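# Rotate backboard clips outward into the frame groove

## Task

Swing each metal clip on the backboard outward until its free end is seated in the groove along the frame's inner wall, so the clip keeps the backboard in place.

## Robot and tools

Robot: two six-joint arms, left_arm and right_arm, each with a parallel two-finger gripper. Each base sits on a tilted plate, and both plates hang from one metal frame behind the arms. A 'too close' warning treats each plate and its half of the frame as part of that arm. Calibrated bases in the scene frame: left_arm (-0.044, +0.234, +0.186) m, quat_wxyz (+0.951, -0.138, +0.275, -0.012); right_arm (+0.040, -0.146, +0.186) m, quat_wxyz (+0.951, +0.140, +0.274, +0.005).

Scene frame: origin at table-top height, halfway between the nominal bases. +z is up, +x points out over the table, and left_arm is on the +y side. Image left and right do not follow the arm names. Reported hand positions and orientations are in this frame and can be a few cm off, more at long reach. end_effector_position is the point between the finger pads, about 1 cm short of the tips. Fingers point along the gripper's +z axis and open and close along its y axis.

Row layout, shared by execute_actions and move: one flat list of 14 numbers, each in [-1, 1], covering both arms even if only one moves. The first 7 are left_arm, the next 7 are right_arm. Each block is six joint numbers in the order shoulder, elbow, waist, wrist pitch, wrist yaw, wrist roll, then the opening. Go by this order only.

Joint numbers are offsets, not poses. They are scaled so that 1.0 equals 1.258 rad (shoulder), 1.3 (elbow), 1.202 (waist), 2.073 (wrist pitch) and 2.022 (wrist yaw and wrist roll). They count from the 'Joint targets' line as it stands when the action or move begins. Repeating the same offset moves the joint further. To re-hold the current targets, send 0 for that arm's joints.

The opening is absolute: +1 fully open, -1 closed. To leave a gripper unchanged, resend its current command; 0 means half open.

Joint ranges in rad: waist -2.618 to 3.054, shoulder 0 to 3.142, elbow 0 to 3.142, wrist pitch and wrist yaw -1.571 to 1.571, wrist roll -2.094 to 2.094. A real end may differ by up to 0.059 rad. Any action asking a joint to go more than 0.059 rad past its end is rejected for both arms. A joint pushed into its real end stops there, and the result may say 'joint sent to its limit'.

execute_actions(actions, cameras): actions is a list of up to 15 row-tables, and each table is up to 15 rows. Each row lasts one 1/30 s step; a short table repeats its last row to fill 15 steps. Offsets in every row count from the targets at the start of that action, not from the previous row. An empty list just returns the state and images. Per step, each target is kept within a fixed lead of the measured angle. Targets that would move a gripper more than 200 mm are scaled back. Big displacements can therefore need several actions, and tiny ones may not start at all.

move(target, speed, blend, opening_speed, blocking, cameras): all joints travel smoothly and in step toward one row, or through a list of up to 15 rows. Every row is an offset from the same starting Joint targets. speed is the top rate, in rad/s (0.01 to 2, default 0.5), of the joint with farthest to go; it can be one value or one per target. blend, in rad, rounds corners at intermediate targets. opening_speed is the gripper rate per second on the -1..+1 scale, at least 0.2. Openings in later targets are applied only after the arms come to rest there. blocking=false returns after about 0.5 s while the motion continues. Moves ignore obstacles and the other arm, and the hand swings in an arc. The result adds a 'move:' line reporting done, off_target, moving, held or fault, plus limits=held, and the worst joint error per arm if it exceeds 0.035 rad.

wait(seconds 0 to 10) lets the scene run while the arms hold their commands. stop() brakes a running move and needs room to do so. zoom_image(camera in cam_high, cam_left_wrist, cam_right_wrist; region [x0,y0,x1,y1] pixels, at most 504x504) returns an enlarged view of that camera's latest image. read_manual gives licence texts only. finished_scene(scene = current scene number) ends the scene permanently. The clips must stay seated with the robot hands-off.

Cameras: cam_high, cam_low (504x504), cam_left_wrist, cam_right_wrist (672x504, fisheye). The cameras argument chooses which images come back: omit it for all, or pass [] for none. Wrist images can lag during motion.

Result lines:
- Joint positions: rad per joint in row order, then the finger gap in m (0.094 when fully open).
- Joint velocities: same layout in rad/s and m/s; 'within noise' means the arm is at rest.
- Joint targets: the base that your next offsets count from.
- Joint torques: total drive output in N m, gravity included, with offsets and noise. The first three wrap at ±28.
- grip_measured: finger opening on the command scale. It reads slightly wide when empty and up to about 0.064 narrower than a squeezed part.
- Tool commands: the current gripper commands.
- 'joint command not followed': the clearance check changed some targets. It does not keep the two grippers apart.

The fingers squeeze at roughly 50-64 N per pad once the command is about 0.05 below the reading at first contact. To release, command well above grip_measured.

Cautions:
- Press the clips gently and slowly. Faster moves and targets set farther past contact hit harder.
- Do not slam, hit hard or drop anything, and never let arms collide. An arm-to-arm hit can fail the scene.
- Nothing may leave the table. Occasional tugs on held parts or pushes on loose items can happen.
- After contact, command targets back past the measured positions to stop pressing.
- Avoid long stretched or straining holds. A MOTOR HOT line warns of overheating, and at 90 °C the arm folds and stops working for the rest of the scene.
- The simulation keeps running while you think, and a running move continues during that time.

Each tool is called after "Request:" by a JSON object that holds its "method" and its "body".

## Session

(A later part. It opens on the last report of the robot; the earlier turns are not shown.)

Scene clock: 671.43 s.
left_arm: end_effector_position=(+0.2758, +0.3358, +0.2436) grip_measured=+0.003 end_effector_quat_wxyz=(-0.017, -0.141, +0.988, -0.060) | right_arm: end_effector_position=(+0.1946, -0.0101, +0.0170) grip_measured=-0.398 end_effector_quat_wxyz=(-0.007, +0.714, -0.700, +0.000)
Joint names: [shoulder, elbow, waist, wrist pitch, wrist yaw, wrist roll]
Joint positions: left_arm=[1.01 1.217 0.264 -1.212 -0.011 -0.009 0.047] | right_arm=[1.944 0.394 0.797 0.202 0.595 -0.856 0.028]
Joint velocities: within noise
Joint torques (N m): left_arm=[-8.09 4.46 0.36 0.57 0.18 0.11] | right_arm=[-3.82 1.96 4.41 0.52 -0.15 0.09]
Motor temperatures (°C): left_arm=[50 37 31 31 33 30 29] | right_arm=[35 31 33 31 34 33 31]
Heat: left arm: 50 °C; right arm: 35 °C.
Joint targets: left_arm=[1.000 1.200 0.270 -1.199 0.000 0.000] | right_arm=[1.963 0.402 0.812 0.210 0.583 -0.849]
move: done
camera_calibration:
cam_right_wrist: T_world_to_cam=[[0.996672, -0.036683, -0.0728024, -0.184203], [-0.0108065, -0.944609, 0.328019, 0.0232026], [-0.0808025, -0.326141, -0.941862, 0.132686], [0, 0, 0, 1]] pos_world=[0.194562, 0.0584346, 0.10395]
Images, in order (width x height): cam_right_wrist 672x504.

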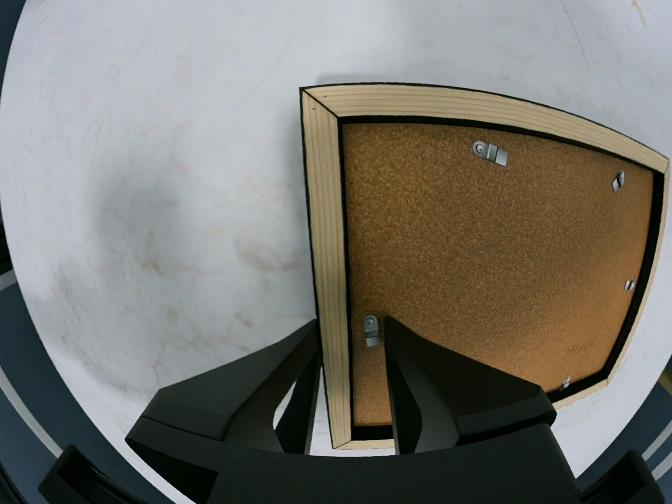

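Request:
{"method": "move", "body": {"target": [0,0,0,0,0,0,0.0,0,0,-0.034,0,0,-0.006,-0.36], "speed": 0.25, "cameras": ["cam_right_wrist"]}}

Request:
{"method": "zoom_image", "body": {"camera": "cam_right_wrist", "region": [270, 230, 430, 350]}}

Scene clock: 684.53 s.
left_arm: end_effector_position=(+0.2758, +0.3358, +0.2436) grip_measured=+0.003 end_effector_quat_wxyz=(-0.017, -0.141, +0.988, -0.060) | right_arm: end_effector_position=(+0.1945, -0.0103, +0.0167) grip_measured=-0.362 end_effector_quat_wxyz=(-0.006, +0.713, -0.701, -0.001)
Joint names: [shoulder, elbow, waist, wrist pitch, wrist yaw, wrist roll]
Joint positions: left_arm=[1.01 1.217 0.264 -1.212 -0.011 -0.009 0.047] | right_arm=[1.944 0.394 0.795 0.202 0.592 -0.856 0.03]
Joint velocities: within noise
Joint torques (N m): left_arm=[-8.1 4.46 0.31 0.55 0.19 0.11] | right_arm=[-3.55 1.81 1.33 0.53 -0.06 -0.1]
Motor temperatures (°C): left_arm=[50 37 31 31 33 30 29] | right_arm=[36 31 34 31 34 33 31]
Heat: left arm: 50 °C; right arm: 36 °C.
Joint targets: left_arm=[1.000 1.200 0.270 -1.199 0.000 0.000] | right_arm=[1.963 0.402 0.771 0.210 0.583 -0.861]
move: done
camera_calibration:
cam_right_wrist: T_world_to_cam=[[0.996445, -0.038466, -0.0749518, -0.184043], [-0.0118312, -0.944754, 0.327567, 0.0233143], [-0.0834112, -0.325516, -0.94185, 0.132888], [0, 0, 0, 1]] pos_world=[0.194749, 0.0582042, 0.10373]
Images, in order (width x height): cam_right_wrist 672x504.

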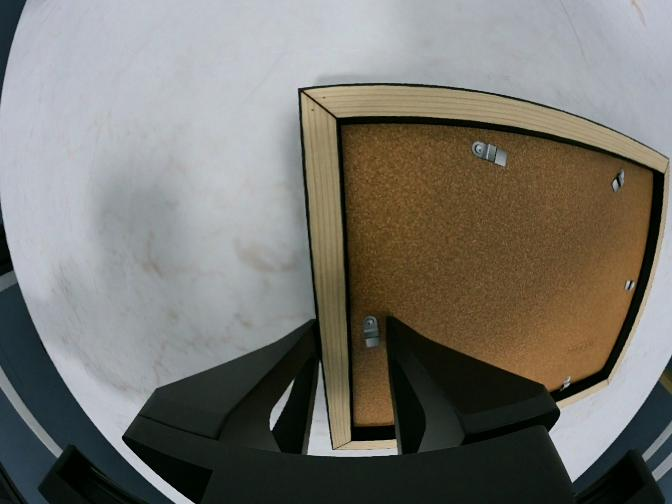

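Scaled by 3.150 from the camera's 672x504 image, which has a finer 960x720 frame.

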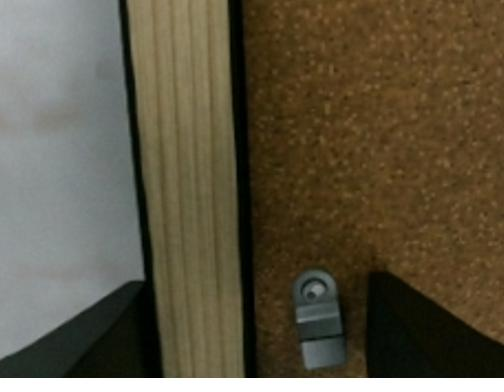

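Request:
{"method": "move", "body": {"target": [0,0,0,0,0,0,0.0,-0.052,0,-0.002,0,0,0,-0.15], "speed": 0.25, "cameras": ["cam_right_wrist"]}}

Request:
{"method": "zoom_image", "body": {"camera": "cam_right_wrist", "region": [270, 230, 430, 350]}}

Scene clock: 690.13 s.
left_arm: end_effector_position=(+0.2758, +0.3358, +0.2436) grip_measured=+0.003 end_effector_quat_wxyz=(-0.017, -0.141, +0.988, -0.060) | right_arm: end_effector_position=(+0.2014, -0.0111, +0.0183) grip_measured=-0.152 end_effector_quat_wxyz=(-0.012, +0.703, -0.711, +0.000)
Joint names: [shoulder, elbow, waist, wrist pitch, wrist yaw, wrist roll]
Joint positions: left_arm=[1.01 1.217 0.264 -1.212 -0.011 -0.009 0.047] | right_arm=[1.918 0.394 0.778 0.202 0.588 -0.856 0.04]
Joint velocities: within noise
Joint torques (N m): left_arm=[-8.06 4.46 0.36 0.56 0.19 0.11] | right_arm=[-7.65 2.1 2.51 0.52 -0.08 -0.08]
Motor temperatures (°C): left_arm=[50 37 31 31 33 30 29] | right_arm=[36 31 34 31 34 33 31]
Heat: left arm: 50 °C; right arm: 36 °C.
Joint targets: left_arm=[1.000 1.200 0.270 -1.199 0.000 0.000] | right_arm=[1.898 0.402 0.769 0.210 0.583 -0.861]
move: done
camera_calibration:
cam_right_wrist: T_world_to_cam=[[0.995553, -0.0661995, -0.0670195, -0.191166], [-0.0414277, -0.946629, 0.319653, 0.0282762], [-0.0846035, -0.315455, -0.945162, 0.135087], [0, 0, 0, 1]] pos_world=[0.202917, 0.0567258, 0.105829]
Images, in order (width x height): cam_right_wrist 672x504.

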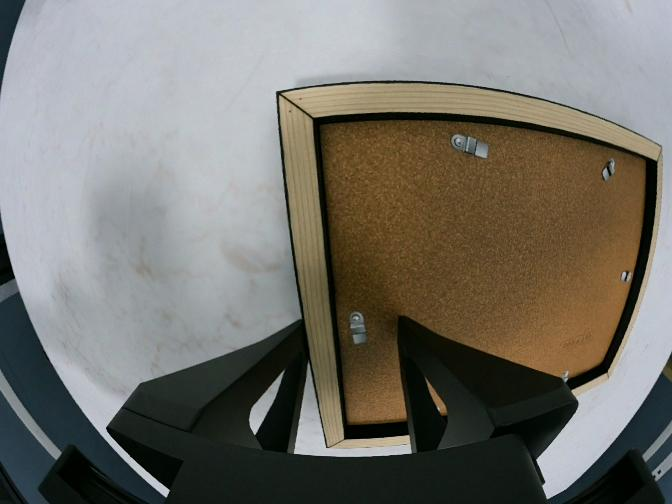

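Scaled by 3.150 from the camera's 672x504 image, which has a finer 960x720 frame.

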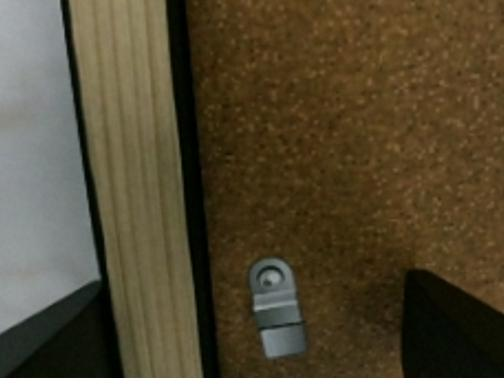

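Request:
{"method": "move", "body": {"target": [[0,0,0,0,0,0,0.0,0.02,0,0,-0.013,0,-0.013,-0.15],[0,0,0,0,0,0,0.0,0.052,0,0,-0.013,0,-0.013,-0.15]], "speed": 0.25, "cameras": ["cam_right_wrist"]}}

Request:
{"method": "zoom_image", "body": {"camera": "cam_right_wrist", "region": [270, 230, 430, 350]}}

Scene clock: 699.67 s.
left_arm: end_effector_position=(+0.2758, +0.3358, +0.2436) grip_measured=+0.003 end_effector_quat_wxyz=(-0.017, -0.141, +0.988, -0.060) | right_arm: end_effector_position=(+0.1988, -0.0126, +0.0166) grip_measured=-0.152 end_effector_quat_wxyz=(-0.006, +0.714, -0.700, +0.001)
Joint names: [shoulder, elbow, waist, wrist pitch, wrist yaw, wrist roll]
Joint positions: left_arm=[1.01 1.217 0.264 -1.212 -0.011 -0.009 0.047] | right_arm=[1.931 0.395 0.778 0.201 0.591 -0.879 0.04]
Joint velocities: within noise
Joint torques (N m): left_arm=[-8.09 4.45 0.34 0.56 0.19 0.1] | right_arm=[-2.69 1.87 2.51 0.31 -0.06 -0.11]
Motor temperatures (°C): left_arm=[50 37 31 31 33 30 29] | right_arm=[36 31 34 31 34 33 31]
Heat: left arm: 50 °C; right arm: 36 °C.
Joint targets: left_arm=[1.000 1.200 0.270 -1.199 0.000 0.000] | right_arm=[1.963 0.402 0.769 0.183 0.583 -0.887]
move: done
camera_calibration:
cam_right_wrist: T_world_to_cam=[[0.996706, -0.0371345, -0.0720929, -0.188566], [-0.0114009, -0.944332, 0.328797, 0.0212044], [-0.0802893, -0.326892, -0.941645, 0.13173], [0, 0, 0, 1]] pos_world=[0.198763, 0.0560833, 0.103477]
Images, in order (width x height): cam_right_wrist 672x504.

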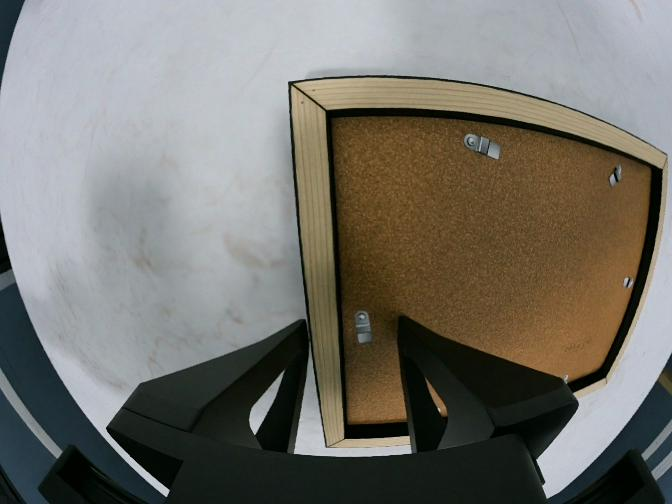

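Scaled by 3.150 from the camera's 672x504 image, which has a finer 960x720 frame.

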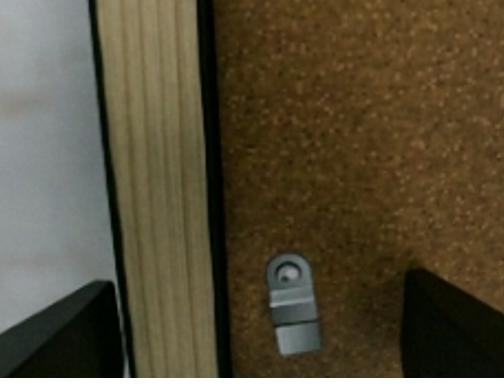

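Request:
{"method": "move", "body": {"target": [[0,0,0,0,0,0,0.0,0,0,0,0,0,0,-0.15],[0,0,0,0,0,0,0.0,0,0,0,0,0,0,-0.4],[0,0,0,0,0,0,0.0,0,0,0,0,0,0,-0.58]], "opening_speed": 0.4, "cameras": ["cam_right_wrist"]}}

Request:
{"method": "zoom_image", "body": {"camera": "cam_right_wrist", "region": [270, 230, 430, 350]}}

Scene clock: 714.67 s.
left_arm: end_effector_position=(+0.2758, +0.3358, +0.2436) grip_measured=+0.003 end_effector_quat_wxyz=(-0.017, -0.141, +0.988, -0.060) | right_arm: end_effector_position=(+0.1924, -0.0130, +0.0170) grip_measured=-0.573 end_effector_quat_wxyz=(+0.003, +0.719, -0.695, -0.009)
Joint names: [shoulder, elbow, waist, wrist pitch, wrist yaw, wrist roll]
Joint positions: left_arm=[1.01 1.217 0.264 -1.212 -0.011 -0.009 0.047] | right_arm=[1.931 0.397 0.781 0.173 0.573 -0.876 0.02]
Joint velocities: within noise
Joint torques (N m): left_arm=[-8.1 4.46 0.34 0.56 0.18 0.11] | right_arm=[-2.58 1.66 2.32 0.51 0.09 -0.1]
Motor temperatures (°C): left_arm=[50 37 31 31 33 30 29] | right_arm=[35 31 33 31 34 33 31]
Heat: left arm: 50 °C; right arm: 35 °C.
Joint targets: left_arm=[1.000 1.200 0.270 -1.199 0.000 0.000] | right_arm=[1.963 0.402 0.769 0.183 0.583 -0.887]
move: done
camera_calibration:
cam_right_wrist: T_world_to_cam=[[0.994776, -0.0224804, -0.0995768, -0.18112], [0.0115097, -0.944531, 0.328219, 0.0161424], [-0.101432, -0.327651, -0.939338, 0.135466], [0, 0, 0, 1]] pos_world=[0.193728, 0.0555611, 0.103915]
Images, in order (width x height): cam_right_wrist 672x504.

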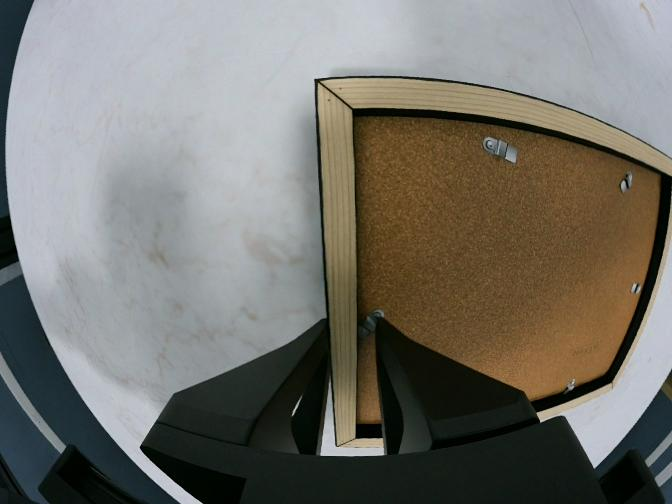

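Scaled by 3.150 from the camera's 672x504 image, which has a finer 960x720 frame.

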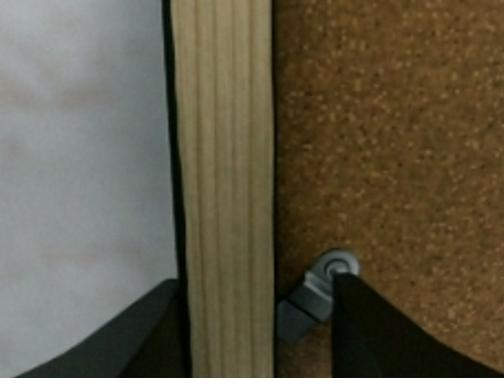

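Rotating well. Continue.

Request:
{"method": "move", "body": {"target": [[0,0,0,0,0,0,0.0,0,0,0,0,0,0,-0.58],[0,0,0,0,0,0,0.0,0,0,0,0,0,0,-0.72]], "opening_speed": 0.4, "cameras": ["cam_right_wrist"]}}

Request:
{"method": "zoom_image", "body": {"camera": "cam_right_wrist", "region": [270, 230, 430, 350]}}

Request:
{"method": "move", "body": {"target": [0,0,0,0,0,0,0.0,0,0,0,0,0,0,-0.25], "opening_speed": 1.0, "cameras": ["cam_right_wrist"]}}

Request:
{"method": "zoom_image", "body": {"camera": "cam_right_wrist", "region": [270, 230, 430, 350]}}

Scene clock: 726.40 s.
left_arm: end_effector_position=(+0.2758, +0.3358, +0.2436) grip_measured=+0.003 end_effector_quat_wxyz=(-0.017, -0.141, +0.988, -0.060) | right_arm: end_effector_position=(+0.1907, -0.0127, +0.0171) grip_measured=-0.688 end_effector_quat_wxyz=(+0.005, +0.719, -0.695, -0.013)
Joint names: [shoulder, elbow, waist, wrist pitch, wrist yaw, wrist roll]
Joint positions: left_arm=[1.01 1.217 0.264 -1.212 -0.011 -0.009 0.047] | right_arm=[1.931 0.397 0.782 0.168 0.566 -0.873 0.015]
Joint velocities: within noise
Joint torques (N m): left_arm=[-8.1 4.49 0.34 0.57 0.19 0.11] | right_arm=[-2.62 1.69 2.15 0.58 0.07 -0.24]
Motor temperatures (°C): left_arm=[50 37 31 31 33 30 29] | right_arm=[35 31 33 31 34 33 31]
Heat: left arm: 50 °C; right arm: 35 °C.
Joint targets: left_arm=[1.000 1.200 0.270 -1.199 0.000 0.000] | right_arm=[1.963 0.402 0.769 0.183 0.583 -0.887]
move: done
camera_calibration:
cam_right_wrist: T_world_to_cam=[[0.993999, -0.0223104, -0.107093, -0.179152], [0.0138556, -0.945419, 0.325561, 0.0160326], [-0.108511, -0.325091, -0.939437, 0.136906], [0, 0, 0, 1]] pos_world=[0.19271, 0.0556677, 0.10421]
Images, in order (width x height): cam_right_wrist 672x504.

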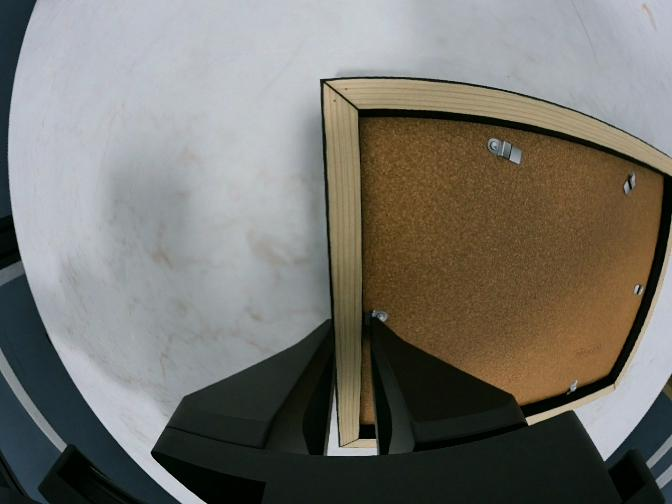

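Scaled by 3.150 from the camera's 672x504 image, which has a finer 960x720 frame.

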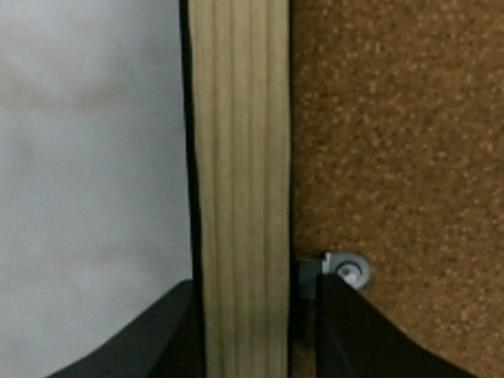

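Scene clock: 727.10 s.
left_arm: end_effector_position=(+0.2758, +0.3358, +0.2436) grip_measured=+0.003 end_effector_quat_wxyz=(-0.017, -0.141, +0.988, -0.060) | right_arm: end_effector_position=(+0.1833, -0.0137, +0.0178) grip_measured=-0.253 end_effector_quat_wxyz=(+0.015, +0.728, -0.685, -0.024)
Joint names: [shoulder, elbow, waist, wrist pitch, wrist yaw, wrist roll]
Joint positions: left_arm=[1.01 1.217 0.264 -1.212 -0.011 -0.009 0.047] | right_arm=[1.931 0.397 0.786 0.138 0.547 -0.88 0.035]
Joint velocities: within noise
Joint torques (N m): left_arm=[-8.1 4.46 0.34 0.56 0.18 0.1] | right_arm=[-2.59 1.57 1.87 0.78 0.32 -0.1]
Motor temperatures (°C): left_arm=[50 37 31 31 33 30 29] | right_arm=[35 31 33 31 34 33 31]
Heat: left arm: 50 °C; right arm: 35 °C.
Joint targets: left_arm=[1.000 1.200 0.270 -1.199 0.000 0.000] | right_arm=[1.963 0.402 0.769 0.183 0.583 -0.887]
move: off_target (right_arm); right_arm: the wrist pitch is farthest, 0.045 rad from its target
camera_calibration:
cam_right_wrist: T_world_to_cam=[[0.990509, 0.00424228, -0.137382, -0.170181], [0.0489742, -0.944815, 0.323923, 0.00856175], [-0.128427, -0.327577, -0.936056, 0.139977], [0, 0, 0, 1]] pos_world=[0.186123, 0.0546644, 0.104873]
Images, in order (width x height): cam_right_wrist 672x504.

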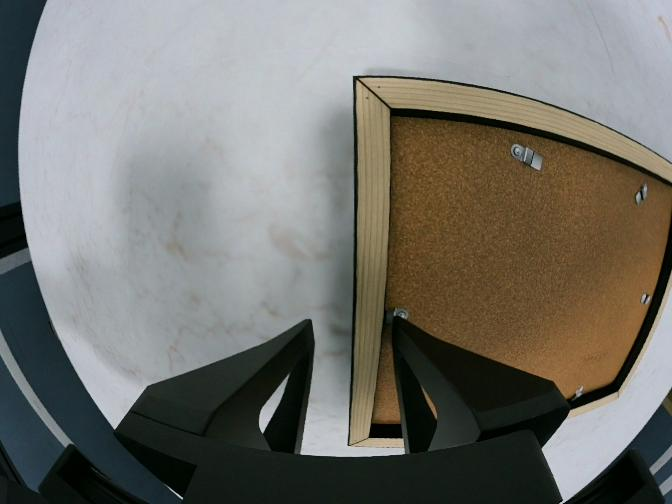

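Scaled by 3.150 from the camera's 672x504 image, which has a finer 960x720 frame.

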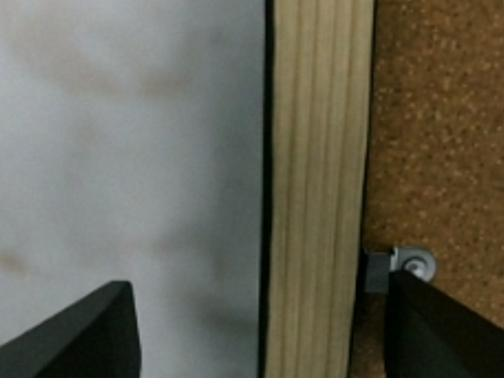

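Request:
{"method": "move", "body": {"target": [0,0,0,0,0,0,0.0,-0.1,0,0.04,-0.075,0,0,-0.25], "speed": 0.3, "cameras": ["cam_right_wrist"]}}

Request:
{"method": "zoom_image", "body": {"camera": "cam_right_wrist", "region": [270, 230, 430, 350]}}

Scene clock: 748.50 s.
left_arm: end_effector_position=(+0.2758, +0.3358, +0.2436) grip_measured=+0.003 end_effector_quat_wxyz=(-0.017, -0.141, +0.988, -0.060) | right_arm: end_effector_position=(+0.1909, -0.0211, +0.0296) grip_measured=-0.252 end_effector_quat_wxyz=(+0.017, +0.734, -0.679, -0.009)
Joint names: [shoulder, elbow, waist, wrist pitch, wrist yaw, wrist roll]
Joint positions: left_arm=[1.01 1.217 0.264 -1.212 -0.011 -0.009 0.047] | right_arm=[1.852 0.397 0.799 0.048 0.58 -0.881 0.035]
Joint velocities: within noise
Joint torques (N m): left_arm=[-8.06 4.48 0.35 0.56 0.2 0.1] | right_arm=[-6.65 2.06 4.41 0.16 -0.02 -0.07]
Motor temperatures (°C): left_arm=[50 37 31 31 33 30 29] | right_arm=[35 31 33 32 34 33 31]
Heat: left arm: 50 °C; right arm: 35 °C.
Joint targets: left_arm=[1.000 1.200 0.270 -1.199 0.000 0.000] | right_arm=[1.837 0.402 0.817 0.028 0.583 -0.887]
move: done
camera_calibration:
cam_right_wrist: T_world_to_cam=[[0.992793, 0.0198143, -0.118196, -0.17672], [0.0600219, -0.935841, 0.347273, -0.00520763], [-0.103732, -0.351865, -0.930285, 0.144197], [0, 0, 0, 1]] pos_world=[0.190716, 0.0493661, 0.115066]
Images, in order (width x height): cam_right_wrist 672x504.

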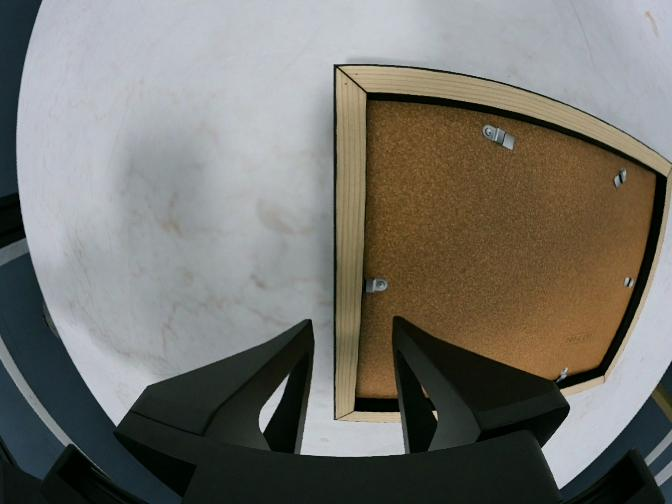

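Scaled by 3.150 from the camera's 672x504 image, which has a finer 960x720 frame.

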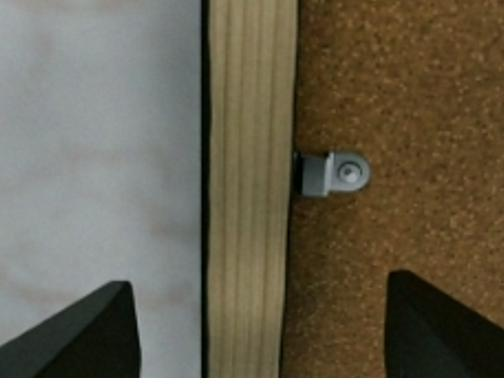

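Request:
{"method": "move", "body": {"target": [[0,0,0,0,0,0,0.0,-0.04,0,0.02,-0.03,0,0,-0.25],[0,0,0,0,0,0,0.0,0.154,0.33,0.067,-0.1346,0.0153,0.84,-0.1]], "blend": 0.05, "speed": 0.8, "cameras": ["cam_right_wrist"]}}

Request:
{"method": "zoom_image", "body": {"camera": "cam_right_wrist", "region": [290, 270, 450, 390]}}

Scene clock: 761.47 s.
left_arm: end_effector_position=(+0.2758, +0.3358, +0.2436) grip_measured=+0.003 end_effector_quat_wxyz=(-0.017, -0.141, +0.988, -0.060) | right_arm: end_effector_position=(+0.2529, +0.0615, +0.0385) grip_measured=-0.102 end_effector_quat_wxyz=(-0.005, -0.018, +1.000, +0.000)
Joint names: [shoulder, elbow, waist, wrist pitch, wrist yaw, wrist roll]
Joint positions: left_arm=[1.01 1.217 0.264 -1.212 -0.011 -0.009 0.047] | right_arm=[2.01 0.818 0.875 -0.232 0.602 0.804 0.042]
Joint velocities: within noise
Joint torques (N m): left_arm=[-8.09 4.51 0.35 0.55 0.19 0.11] | right_arm=[-5.81 4.42 6.11 0.28 0.1 0.05]
Motor temperatures (°C): left_arm=[50 37 31 31 33 30 29] | right_arm=[36 31 34 31 34 33 31]
Heat: left arm: 50 °C; right arm: 36 °C.
Joint targets: left_arm=[1.000 1.200 0.270 -1.199 0.000 0.000] | right_arm=[2.031 0.831 0.897 -0.251 0.614 0.812]
move: done; blend cut to 0.0311 rad at target 1
camera_calibration:
cam_right_wrist: T_world_to_cam=[[-0.0218167, -0.996473, -0.0810324, 0.0788221], [-0.938246, -0.00758533, 0.345887, 0.260658], [-0.345281, 0.0835744, -0.934771, 0.222427], [0, 0, 0, 1]] pos_world=[0.323081, 0.061932, 0.124147]
Images, in order (width x height): cam_right_wrist 672x504.

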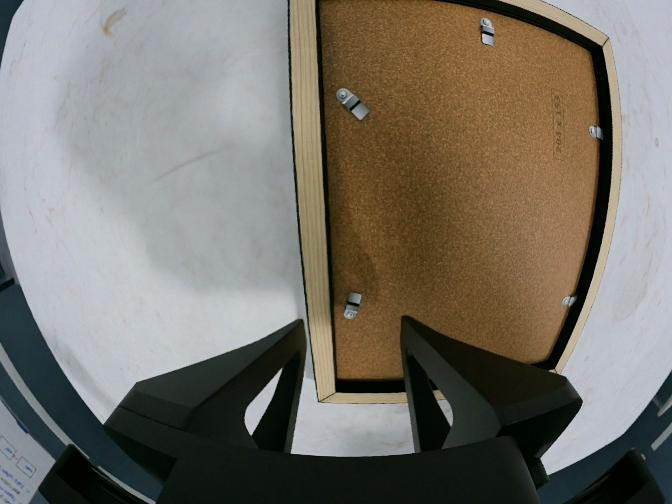

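Scaled by 3.150 from the camera's 672x504 image, which has a finer 960x720 frame.

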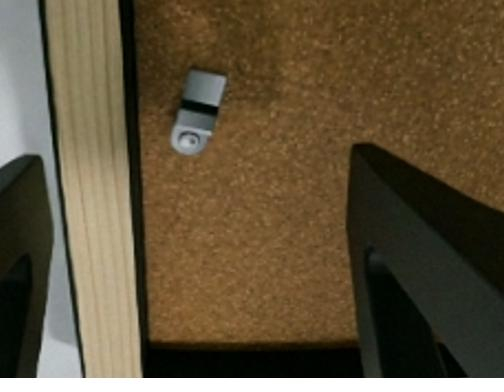

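Request:
{"method": "move", "body": {"target": [0,0,0,0,0,0,0.0,0.0652,0.0323,-0.0574,0.0453,-0.0114,-0.0203,-0.1], "speed": 0.25, "cameras": ["cam_right_wrist"]}}

Request:
{"method": "zoom_image", "body": {"camera": "cam_right_wrist", "region": [290, 270, 450, 390]}}

Scene clock: 791.47 s.
left_arm: end_effector_position=(+0.2758, +0.3358, +0.2436) grip_measured=+0.003 end_effector_quat_wxyz=(-0.017, -0.141, +0.988, -0.060) | right_arm: end_effector_position=(+0.2562, +0.0659, +0.0178) grip_measured=-0.102 end_effector_quat_wxyz=(-0.010, -0.013, +1.000, -0.006)
Joint names: [shoulder, elbow, waist, wrist pitch, wrist yaw, wrist roll]
Joint positions: left_arm=[1.01 1.217 0.264 -1.212 -0.011 -0.009 0.047] | right_arm=[2.092 0.859 0.836 -0.185 0.597 0.78 0.042]
Joint velocities: within noise
Joint torques (N m): left_arm=[-8.1 4.51 0.36 0.56 0.18 0.11] | right_arm=[-6.22 4.05 3.95 0.64 -0.07 -0.14]
Motor temperatures (°C): left_arm=[50 37 31 31 33 30 29] | right_arm=[37 32 35 31 34 33 31]
Heat: left arm: 50 °C; right arm: 37 °C.
Joint targets: left_arm=[1.000 1.200 0.270 -1.199 0.000 0.000] | right_arm=[2.113 0.873 0.828 -0.157 0.591 0.770]
move: done
camera_calibration:
cam_right_wrist: T_world_to_cam=[[-0.0334115, -0.997093, -0.0684757, 0.0843611], [-0.934487, 0.00687008, 0.35593, 0.268865], [-0.354425, 0.0758819, -0.932001, 0.206728], [0, 0, 0, 1]] pos_world=[0.327339, 0.0665818, 0.102751]
Images, in order (width x height): cam_right_wrist 672x504.

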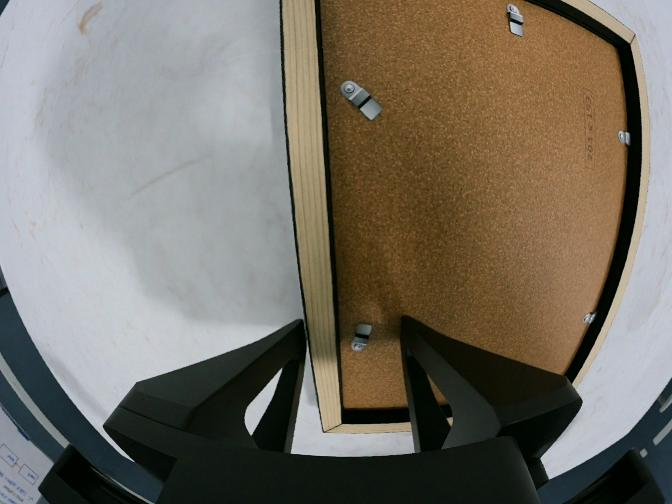

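Scaled by 3.150 from the camera's 672x504 image, which has a finer 960x720 frame.

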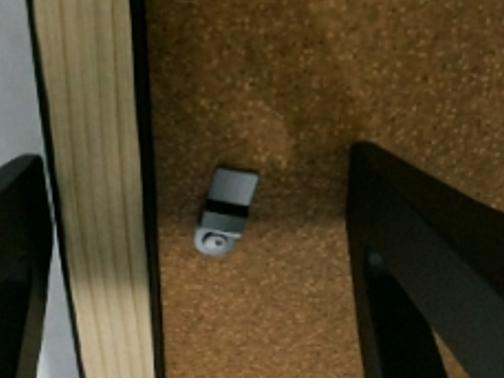

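Request:
{"method": "move", "body": {"target": [0,0,0,0,0,0,0.0,0,0.008,0,0.0125,0,0,-0.1], "speed": 0.25, "cameras": ["cam_right_wrist"]}}

Request:
{"method": "zoom_image", "body": {"camera": "cam_right_wrist", "region": [290, 270, 450, 390]}}

Scene clock: 807.57 s.
left_arm: end_effector_position=(+0.2758, +0.3358, +0.2436) grip_measured=+0.003 end_effector_quat_wxyz=(-0.017, -0.141, +0.988, -0.060) | right_arm: end_effector_position=(+0.2660, +0.0753, +0.0188) grip_measured=-0.102 end_effector_quat_wxyz=(+0.003, +0.000, +1.000, +0.009)
Joint names: [shoulder, elbow, waist, wrist pitch, wrist yaw, wrist roll]
Joint positions: left_arm=[1.01 1.217 0.264 -1.212 -0.011 -0.009 0.047] | right_arm=[2.092 0.871 0.836 -0.147 0.595 0.778 0.042]
Joint velocities: within noise
Joint torques (N m): left_arm=[-8.09 4.46 0.34 0.56 0.19 0.11] | right_arm=[-6.27 4.15 4.07 0.63 -0.02 -0.11]
Motor temperatures (°C): left_arm=[50 37 31 31 33 30 29] | right_arm=[36 32 35 31 34 33 31]
Heat: left arm: 50 °C; right arm: 36 °C.
Joint targets: left_arm=[1.000 1.200 0.270 -1.199 0.000 0.000] | right_arm=[2.113 0.883 0.828 -0.132 0.591 0.770]
move: done
camera_calibration:
cam_right_wrist: T_world_to_cam=[[-0.0571801, -0.993348, -0.099946, 0.100822], [-0.943537, 0.0210495, 0.330599, 0.279459], [-0.326296, 0.113206, -0.938464, 0.200209], [0, 0, 0, 1]] pos_world=[0.334772, 0.0716045, 0.105577]
Images, in order (width x height): cam_right_wrist 672x504.

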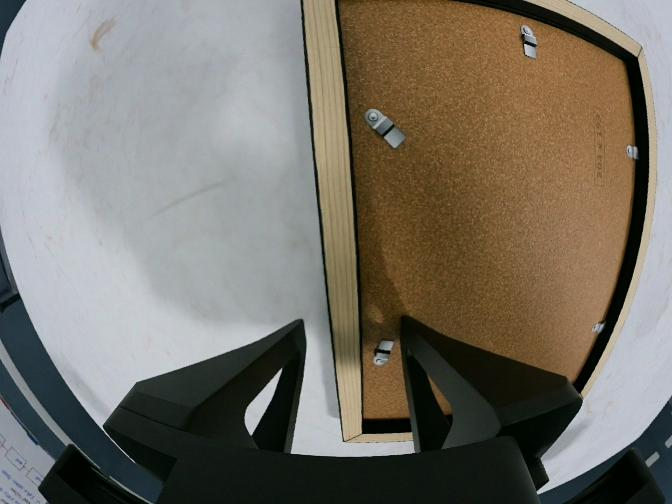

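Scaled by 3.150 from the camera's 672x504 image, which has a finer 960x720 frame.

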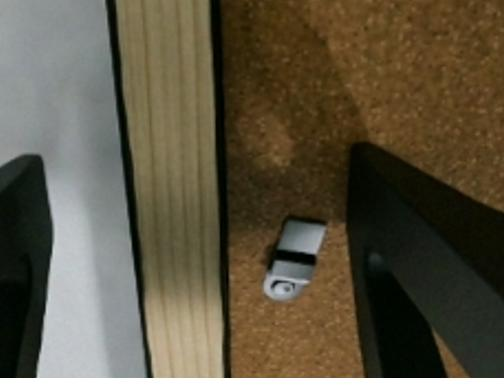

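Request:
{"method": "move", "body": {"target": [0,0,0,0,0,0,0.0,-0.042,-0.0238,0,-0.0246,0,0,-0.1], "speed": 0.25, "cameras": ["cam_right_wrist"]}}

Request:
{"method": "zoom_image", "body": {"camera": "cam_right_wrist", "region": [290, 270, 450, 390]}}

Scene clock: 822.33 s.
left_arm: end_effector_position=(+0.2758, +0.3358, +0.2436) grip_measured=+0.003 end_effector_quat_wxyz=(-0.017, -0.141, +0.988, -0.060) | right_arm: end_effector_position=(+0.2635, +0.0717, +0.0201) grip_measured=-0.102 end_effector_quat_wxyz=(-0.001, -0.003, +1.000, +0.005)
Joint names: [shoulder, elbow, waist, wrist pitch, wrist yaw, wrist roll]
Joint positions: left_arm=[1.01 1.217 0.264 -1.212 -0.011 -0.009 0.047] | right_arm=[2.083 0.864 0.836 -0.162 0.594 0.778 0.042]
Joint velocities: within noise
Joint torques (N m): left_arm=[-8.09 4.44 0.35 0.56 0.19 0.1] | right_arm=[-10.54 1.99 4.04 0.27 -0.01 -0.12]
Motor temperatures (°C): left_arm=[50 37 31 31 33 30 29] | right_arm=[36 32 35 31 34 33 31]
Heat: left arm: 50 °C; right arm: 36 °C.
Joint targets: left_arm=[1.000 1.200 0.270 -1.199 0.000 0.000] | right_arm=[2.060 0.852 0.828 -0.183 0.591 0.770]
move: done
camera_calibration:
cam_right_wrist: T_world_to_cam=[[-0.0504482, -0.994455, -0.0922747, 0.0953672], [-0.940908, 0.016344, 0.338269, 0.276228], [-0.334885, 0.103887, -0.936515, 0.203935], [0, 0, 0, 1]] pos_world=[0.333011, 0.0691374, 0.106349]
Images, in order (width x height): cam_right_wrist 672x504.

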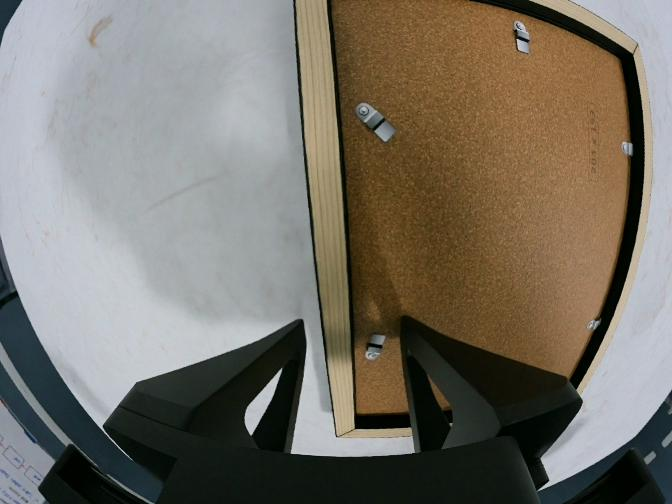

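Scaled by 3.150 from the camera's 672x504 image, which has a finer 960x720 frame.

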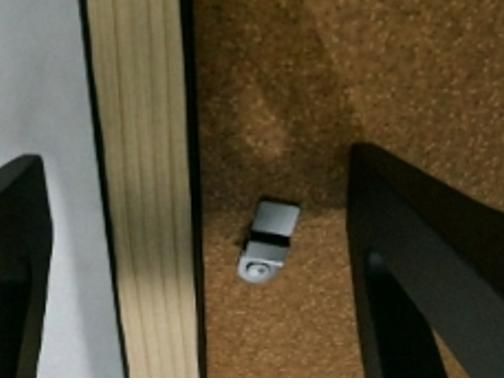

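Request:
{"method": "move", "body": {"target": [0,0,0,0,0,0,0.0,0.053,0,0,0.006,0,-0.006,-0.1], "speed": 0.25, "cameras": ["cam_right_wrist"]}}

Request:
{"method": "zoom_image", "body": {"camera": "cam_right_wrist", "region": [290, 270, 450, 390]}}

Scene clock: 834.60 s.
left_arm: end_effector_position=(+0.2758, +0.3358, +0.2436) grip_measured=+0.003 end_effector_quat_wxyz=(-0.017, -0.141, +0.988, -0.060) | right_arm: end_effector_position=(+0.2602, +0.0709, +0.0177) grip_measured=-0.102 end_effector_quat_wxyz=(-0.004, -0.013, +1.000, +0.002)
Joint names: [shoulder, elbow, waist, wrist pitch, wrist yaw, wrist roll]
Joint positions: left_arm=[1.01 1.217 0.264 -1.212 -0.011 -0.009 0.047] | right_arm=[2.095 0.864 0.837 -0.164 0.594 0.767 0.042]
Joint velocities: within noise
Joint torques (N m): left_arm=[-8.09 4.45 0.39 0.56 0.19 0.11] | right_arm=[-5.23 2.06 3.9 0.37 -0.02 -0.1]
Motor temperatures (°C): left_arm=[50 37 31 31 33 30 29] | right_arm=[39 31 35 31 34 33 31]
Heat: left arm: 50 °C; right arm: 39 °C.
Joint targets: left_arm=[1.000 1.200 0.270 -1.199 0.000 0.000] | right_arm=[2.127 0.852 0.828 -0.170 0.591 0.758]
move: done
camera_calibration:
cam_right_wrist: T_world_to_cam=[[-0.03286, -0.995828, -0.0851332, 0.0895425], [-0.938713, 0.00150734, 0.344696, 0.274259], [-0.343129, 0.0912423, -0.934846, 0.203672], [0, 0, 0, 1]] pos_world=[0.330279, 0.0701721, 0.103489]
Images, in order (width x height): cam_right_wrist 672x504.

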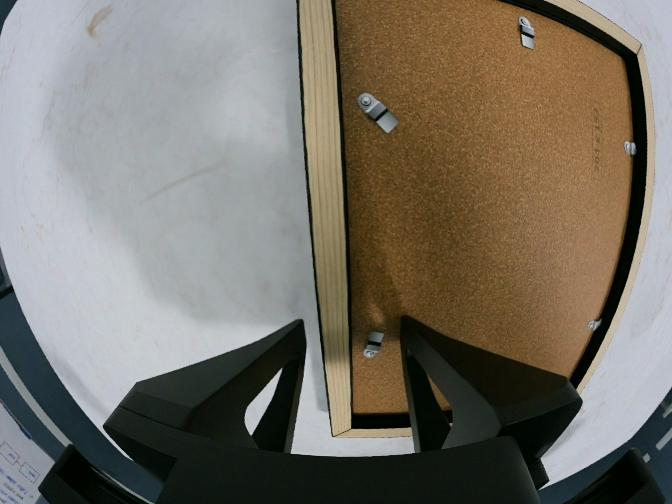

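Scaled by 3.150 from the camera's 672x504 image, which has a finer 960x720 frame.

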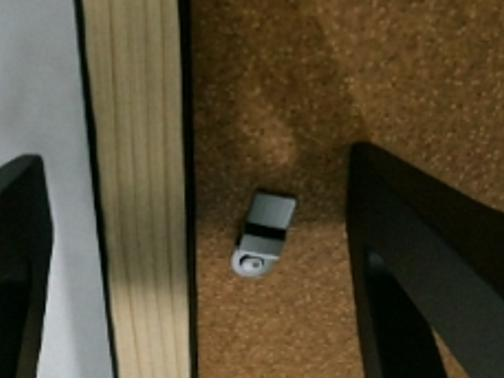

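Request:
{"method": "move", "body": {"target": [[0,0,0,0,0,0,0.0,0,0,0,0,0,0,-0.1],[0,0,0,0,0,0,0.0,0,0,0,0,0,0,-0.4],[0,0,0,0,0,0,0.0,0,0,0,0,0,0,-0.58]], "opening_speed": 0.4, "cameras": ["cam_right_wrist"]}}

Request:
{"method": "zoom_image", "body": {"camera": "cam_right_wrist", "region": [290, 270, 450, 390]}}

Scene clock: 846.87 s.
left_arm: end_effector_position=(+0.2758, +0.3358, +0.2436) grip_measured=+0.003 end_effector_quat_wxyz=(-0.017, -0.141, +0.988, -0.060) | right_arm: end_effector_position=(+0.2599, +0.0738, +0.0178) grip_measured=-0.577 end_effector_quat_wxyz=(-0.006, -0.013, +1.000, +0.009)
Joint names: [shoulder, elbow, waist, wrist pitch, wrist yaw, wrist roll]
Joint positions: left_arm=[1.01 1.217 0.264 -1.212 -0.011 -0.009 0.047] | right_arm=[2.095 0.864 0.837 -0.155 0.581 0.761 0.02]
Joint velocities: within noise
Joint torques (N m): left_arm=[-8.06 4.49 0.36 0.57 0.19 0.11] | right_arm=[-5.27 2.11 3.99 0.32 0.11 -0.05]
Motor temperatures (°C): left_arm=[50 37 31 31 33 30 29] | right_arm=[38 31 35 31 34 33 31]
Heat: left arm: 50 °C; right arm: 38 °C.
Joint targets: left_arm=[1.000 1.200 0.270 -1.199 0.000 0.000] | right_arm=[2.127 0.852 0.828 -0.170 0.591 0.758]
move: done
camera_calibration:
cam_right_wrist: T_world_to_cam=[[-0.0318902, -0.994599, -0.0987738, 0.0923066], [-0.93732, -0.00454993, 0.348439, 0.273978], [-0.347007, 0.103694, -0.932113, 0.203375], [0, 0, 0, 1]] pos_world=[0.330321, 0.0719657, 0.103221]
Images, in order (width x height): cam_right_wrist 672x504.

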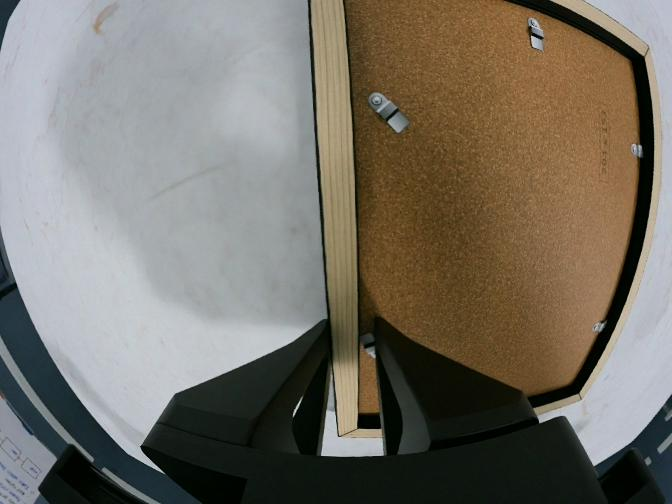

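Scaled by 3.150 from the camera's 672x504 image, which has a finer 960x720 frame.

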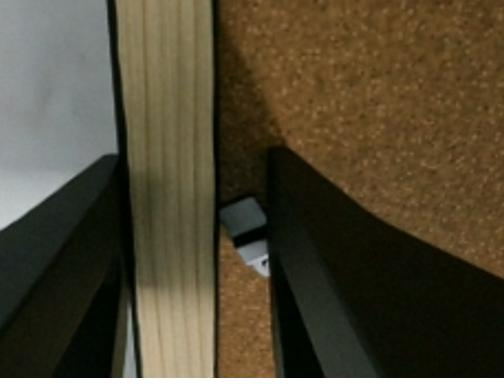

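Request:
{"method": "move", "body": {"target": [[0,0,0,0,0,0,0.0,0,0,0,0,0,0,-0.58],[0,0,0,0,0,0,0.0,0,0,0,0,0,0,-0.72]], "opening_speed": 0.4, "cameras": ["cam_right_wrist"]}}

Request:
{"method": "zoom_image", "body": {"camera": "cam_right_wrist", "region": [290, 270, 450, 390]}}

Request:
{"method": "move", "body": {"target": [0,0,0,0,0,0,0.0,0,0,0,0,0,0,-0.25], "opening_speed": 1.0, "cameras": ["cam_right_wrist"]}}

Request:
{"method": "zoom_image", "body": {"camera": "cam_right_wrist", "region": [290, 270, 450, 390]}}

Scene clock: 856.60 s.
left_arm: end_effector_position=(+0.2758, +0.3358, +0.2436) grip_measured=+0.003 end_effector_quat_wxyz=(-0.017, -0.141, +0.988, -0.060) | right_arm: end_effector_position=(+0.2592, +0.0759, +0.0176) grip_measured=-0.717 end_effector_quat_wxyz=(-0.008, -0.012, +1.000, +0.014)
Joint names: [shoulder, elbow, waist, wrist pitch, wrist yaw, wrist roll]
Joint positions: left_arm=[1.01 1.217 0.264 -1.212 -0.011 -0.009 0.047] | right_arm=[2.095 0.864 0.837 -0.149 0.571 0.761 0.013]
Joint velocities: within noise
Joint torques (N m): left_arm=[-8.1 4.46 0.36 0.56 0.18 0.11] | right_arm=[-5.19 2.07 3.85 0.25 0.16 -0.05]
Motor temperatures (°C): left_arm=[50 37 31 31 33 30 29] | right_arm=[38 31 35 31 34 33 31]
Heat: left arm: 50 °C; right arm: 38 °C.
Joint targets: left_arm=[1.000 1.200 0.270 -1.199 0.000 0.000] | right_arm=[2.127 0.852 0.828 -0.170 0.591 0.758]
move: done
camera_calibration:
cam_right_wrist: T_world_to_cam=[[-0.034707, -0.993463, -0.108751, 0.0952169], [-0.935789, -0.00589611, 0.352512, 0.273072], [-0.350848, 0.114002, -0.929467, 0.202994], [0, 0, 0, 1]] pos_world=[0.330063, 0.0730626, 0.10277]
Images, in order (width x height): cam_right_wrist 672x504.

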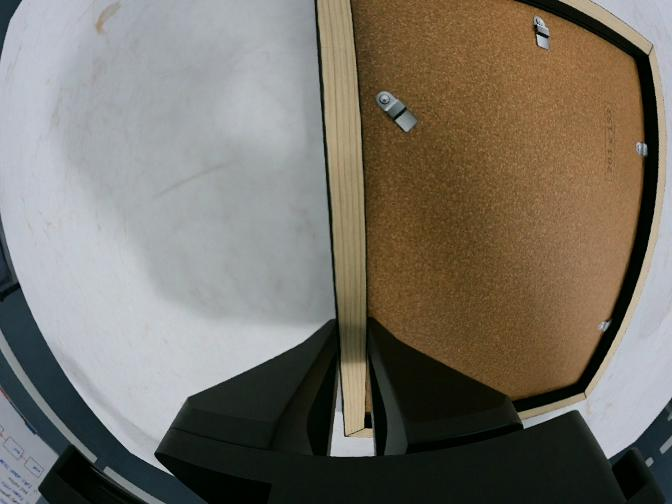

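Scaled by 3.150 from the camera's 672x504 image, which has a finer 960x720 frame.

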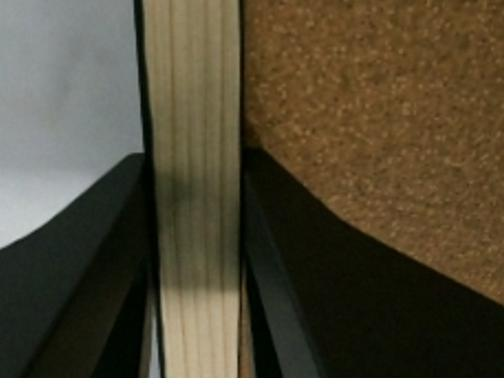

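Scene clock: 857.30 s.
left_arm: end_effector_position=(+0.2758, +0.3358, +0.2436) grip_measured=+0.003 end_effector_quat_wxyz=(-0.017, -0.141, +0.988, -0.060) | right_arm: end_effector_position=(+0.2595, +0.0756, +0.0176) grip_measured=-0.252 end_effector_quat_wxyz=(-0.008, -0.012, +1.000, +0.013)
Joint names: [shoulder, elbow, waist, wrist pitch, wrist yaw, wrist roll]
Joint positions: left_arm=[1.01 1.217 0.264 -1.212 -0.011 -0.009 0.047] | right_arm=[2.095 0.864 0.837 -0.149 0.573 0.761 0.035]
Joint velocities: within noise
Joint torques (N m): left_arm=[-8.09 4.46 0.36 0.56 0.18 0.1] | right_arm=[-5.22 2.15 3.84 0.24 0.15 -0.01]
Motor temperatures (°C): left_arm=[50 37 31 31 33 30 29] | right_arm=[38 31 35 31 34 33 31]
Heat: left arm: 50 °C; right arm: 38 °C.
Joint targets: left_arm=[1.000 1.200 0.270 -1.199 0.000 0.000] | right_arm=[2.127 0.852 0.828 -0.170 0.591 0.758]
move: done
camera_calibration:
cam_right_wrist: T_world_to_cam=[[-0.0345491, -0.993637, -0.107198, 0.0948838], [-0.936358, -0.00531071, 0.351007, 0.273474], [-0.349342, 0.112503, -0.930217, 0.202853], [0, 0, 0, 1]] pos_world=[0.330213, 0.0729109, 0.102877]
Images, in order (width x height): cam_right_wrist 672x504.

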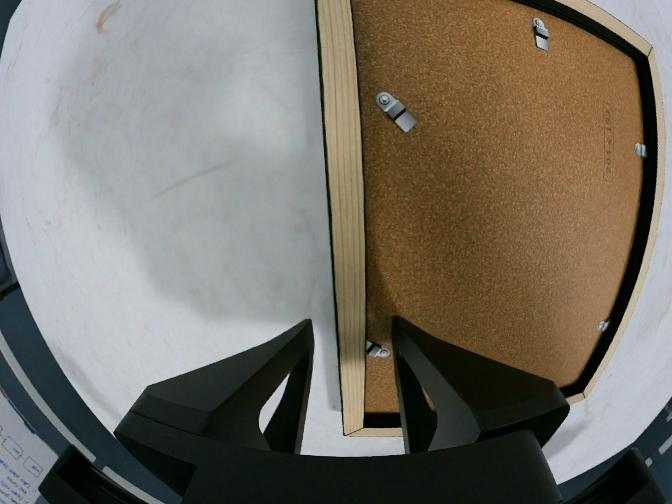

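Scaled by 3.150 from the camera's 672x504 image, which has a finer 960x720 frame.

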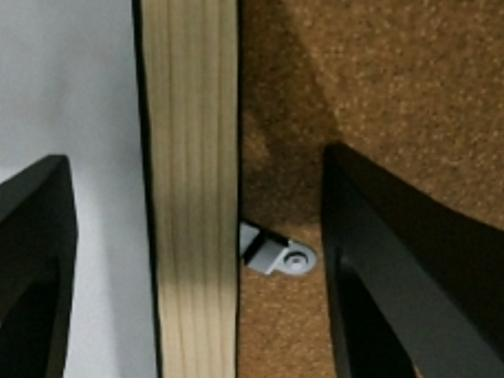

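Request:
{"method": "move", "body": {"target": [0,0,0,0,0,0,0.0,-0.0517,-0.0023,0.0266,-0.0024,0.005,0.0143,-0.2], "speed": 0.25, "cameras": ["cam_right_wrist"]}}

Request:
{"method": "zoom_image", "body": {"camera": "cam_right_wrist", "region": [290, 270, 450, 390]}}

Scene clock: 919.43 s.
left_arm: end_effector_position=(+0.2758, +0.3358, +0.2436) grip_measured=+0.003 end_effector_quat_wxyz=(-0.017, -0.141, +0.988, -0.060) | right_arm: end_effector_position=(+0.2635, +0.0743, +0.0205) grip_measured=-0.202 end_effector_quat_wxyz=(+0.000, -0.003, +1.000, +0.010)
Joint names: [shoulder, elbow, waist, wrist pitch, wrist yaw, wrist roll]
Joint positions: left_arm=[1.01 1.217 0.264 -1.212 -0.011 -0.009 0.047] | right_arm=[2.084 0.864 0.839 -0.155 0.589 0.779 0.037]
Joint velocities: within noise
Joint torques (N m): left_arm=[-8.09 4.46 0.38 0.56 0.19 0.11] | right_arm=[-10.33 1.87 6.26 0.32 0.12 0.1]
Motor temperatures (°C): left_arm=[50 37 31 31 33 30 29] | right_arm=[37 31 35 31 34 33 31]
Heat: left arm: 50 °C; right arm: 37 °C.
Joint targets: left_arm=[1.000 1.200 0.270 -1.199 0.000 0.000] | right_arm=[2.062 0.849 0.860 -0.175 0.601 0.787]
move: done
camera_calibration:
cam_right_wrist: T_world_to_cam=[[-0.0520653, -0.993481, -0.101413, 0.0984952], [-0.941311, 0.0149092, 0.337212, 0.276226], [-0.333502, 0.113018, -0.935951, 0.20295], [0, 0, 0, 1]] pos_world=[0.332827, 0.0707978, 0.106794]
Images, in order (width x height): cam_right_wrist 672x504.

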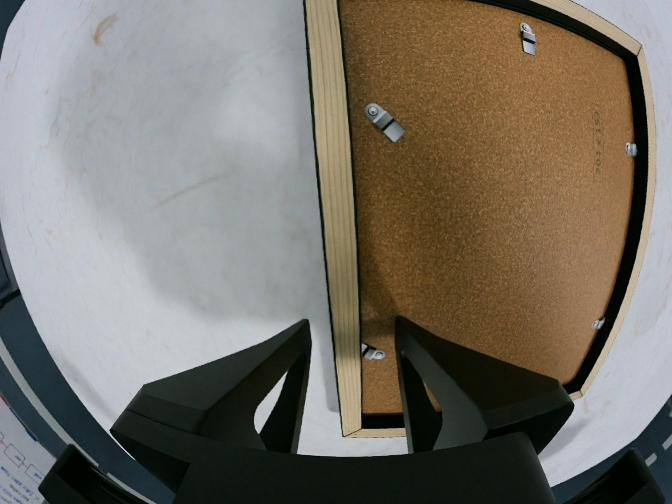

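Scaled by 3.150 from the camera's 672x504 image, which has a finer 960x720 frame.

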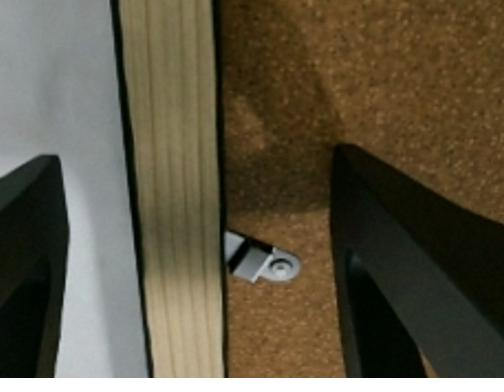

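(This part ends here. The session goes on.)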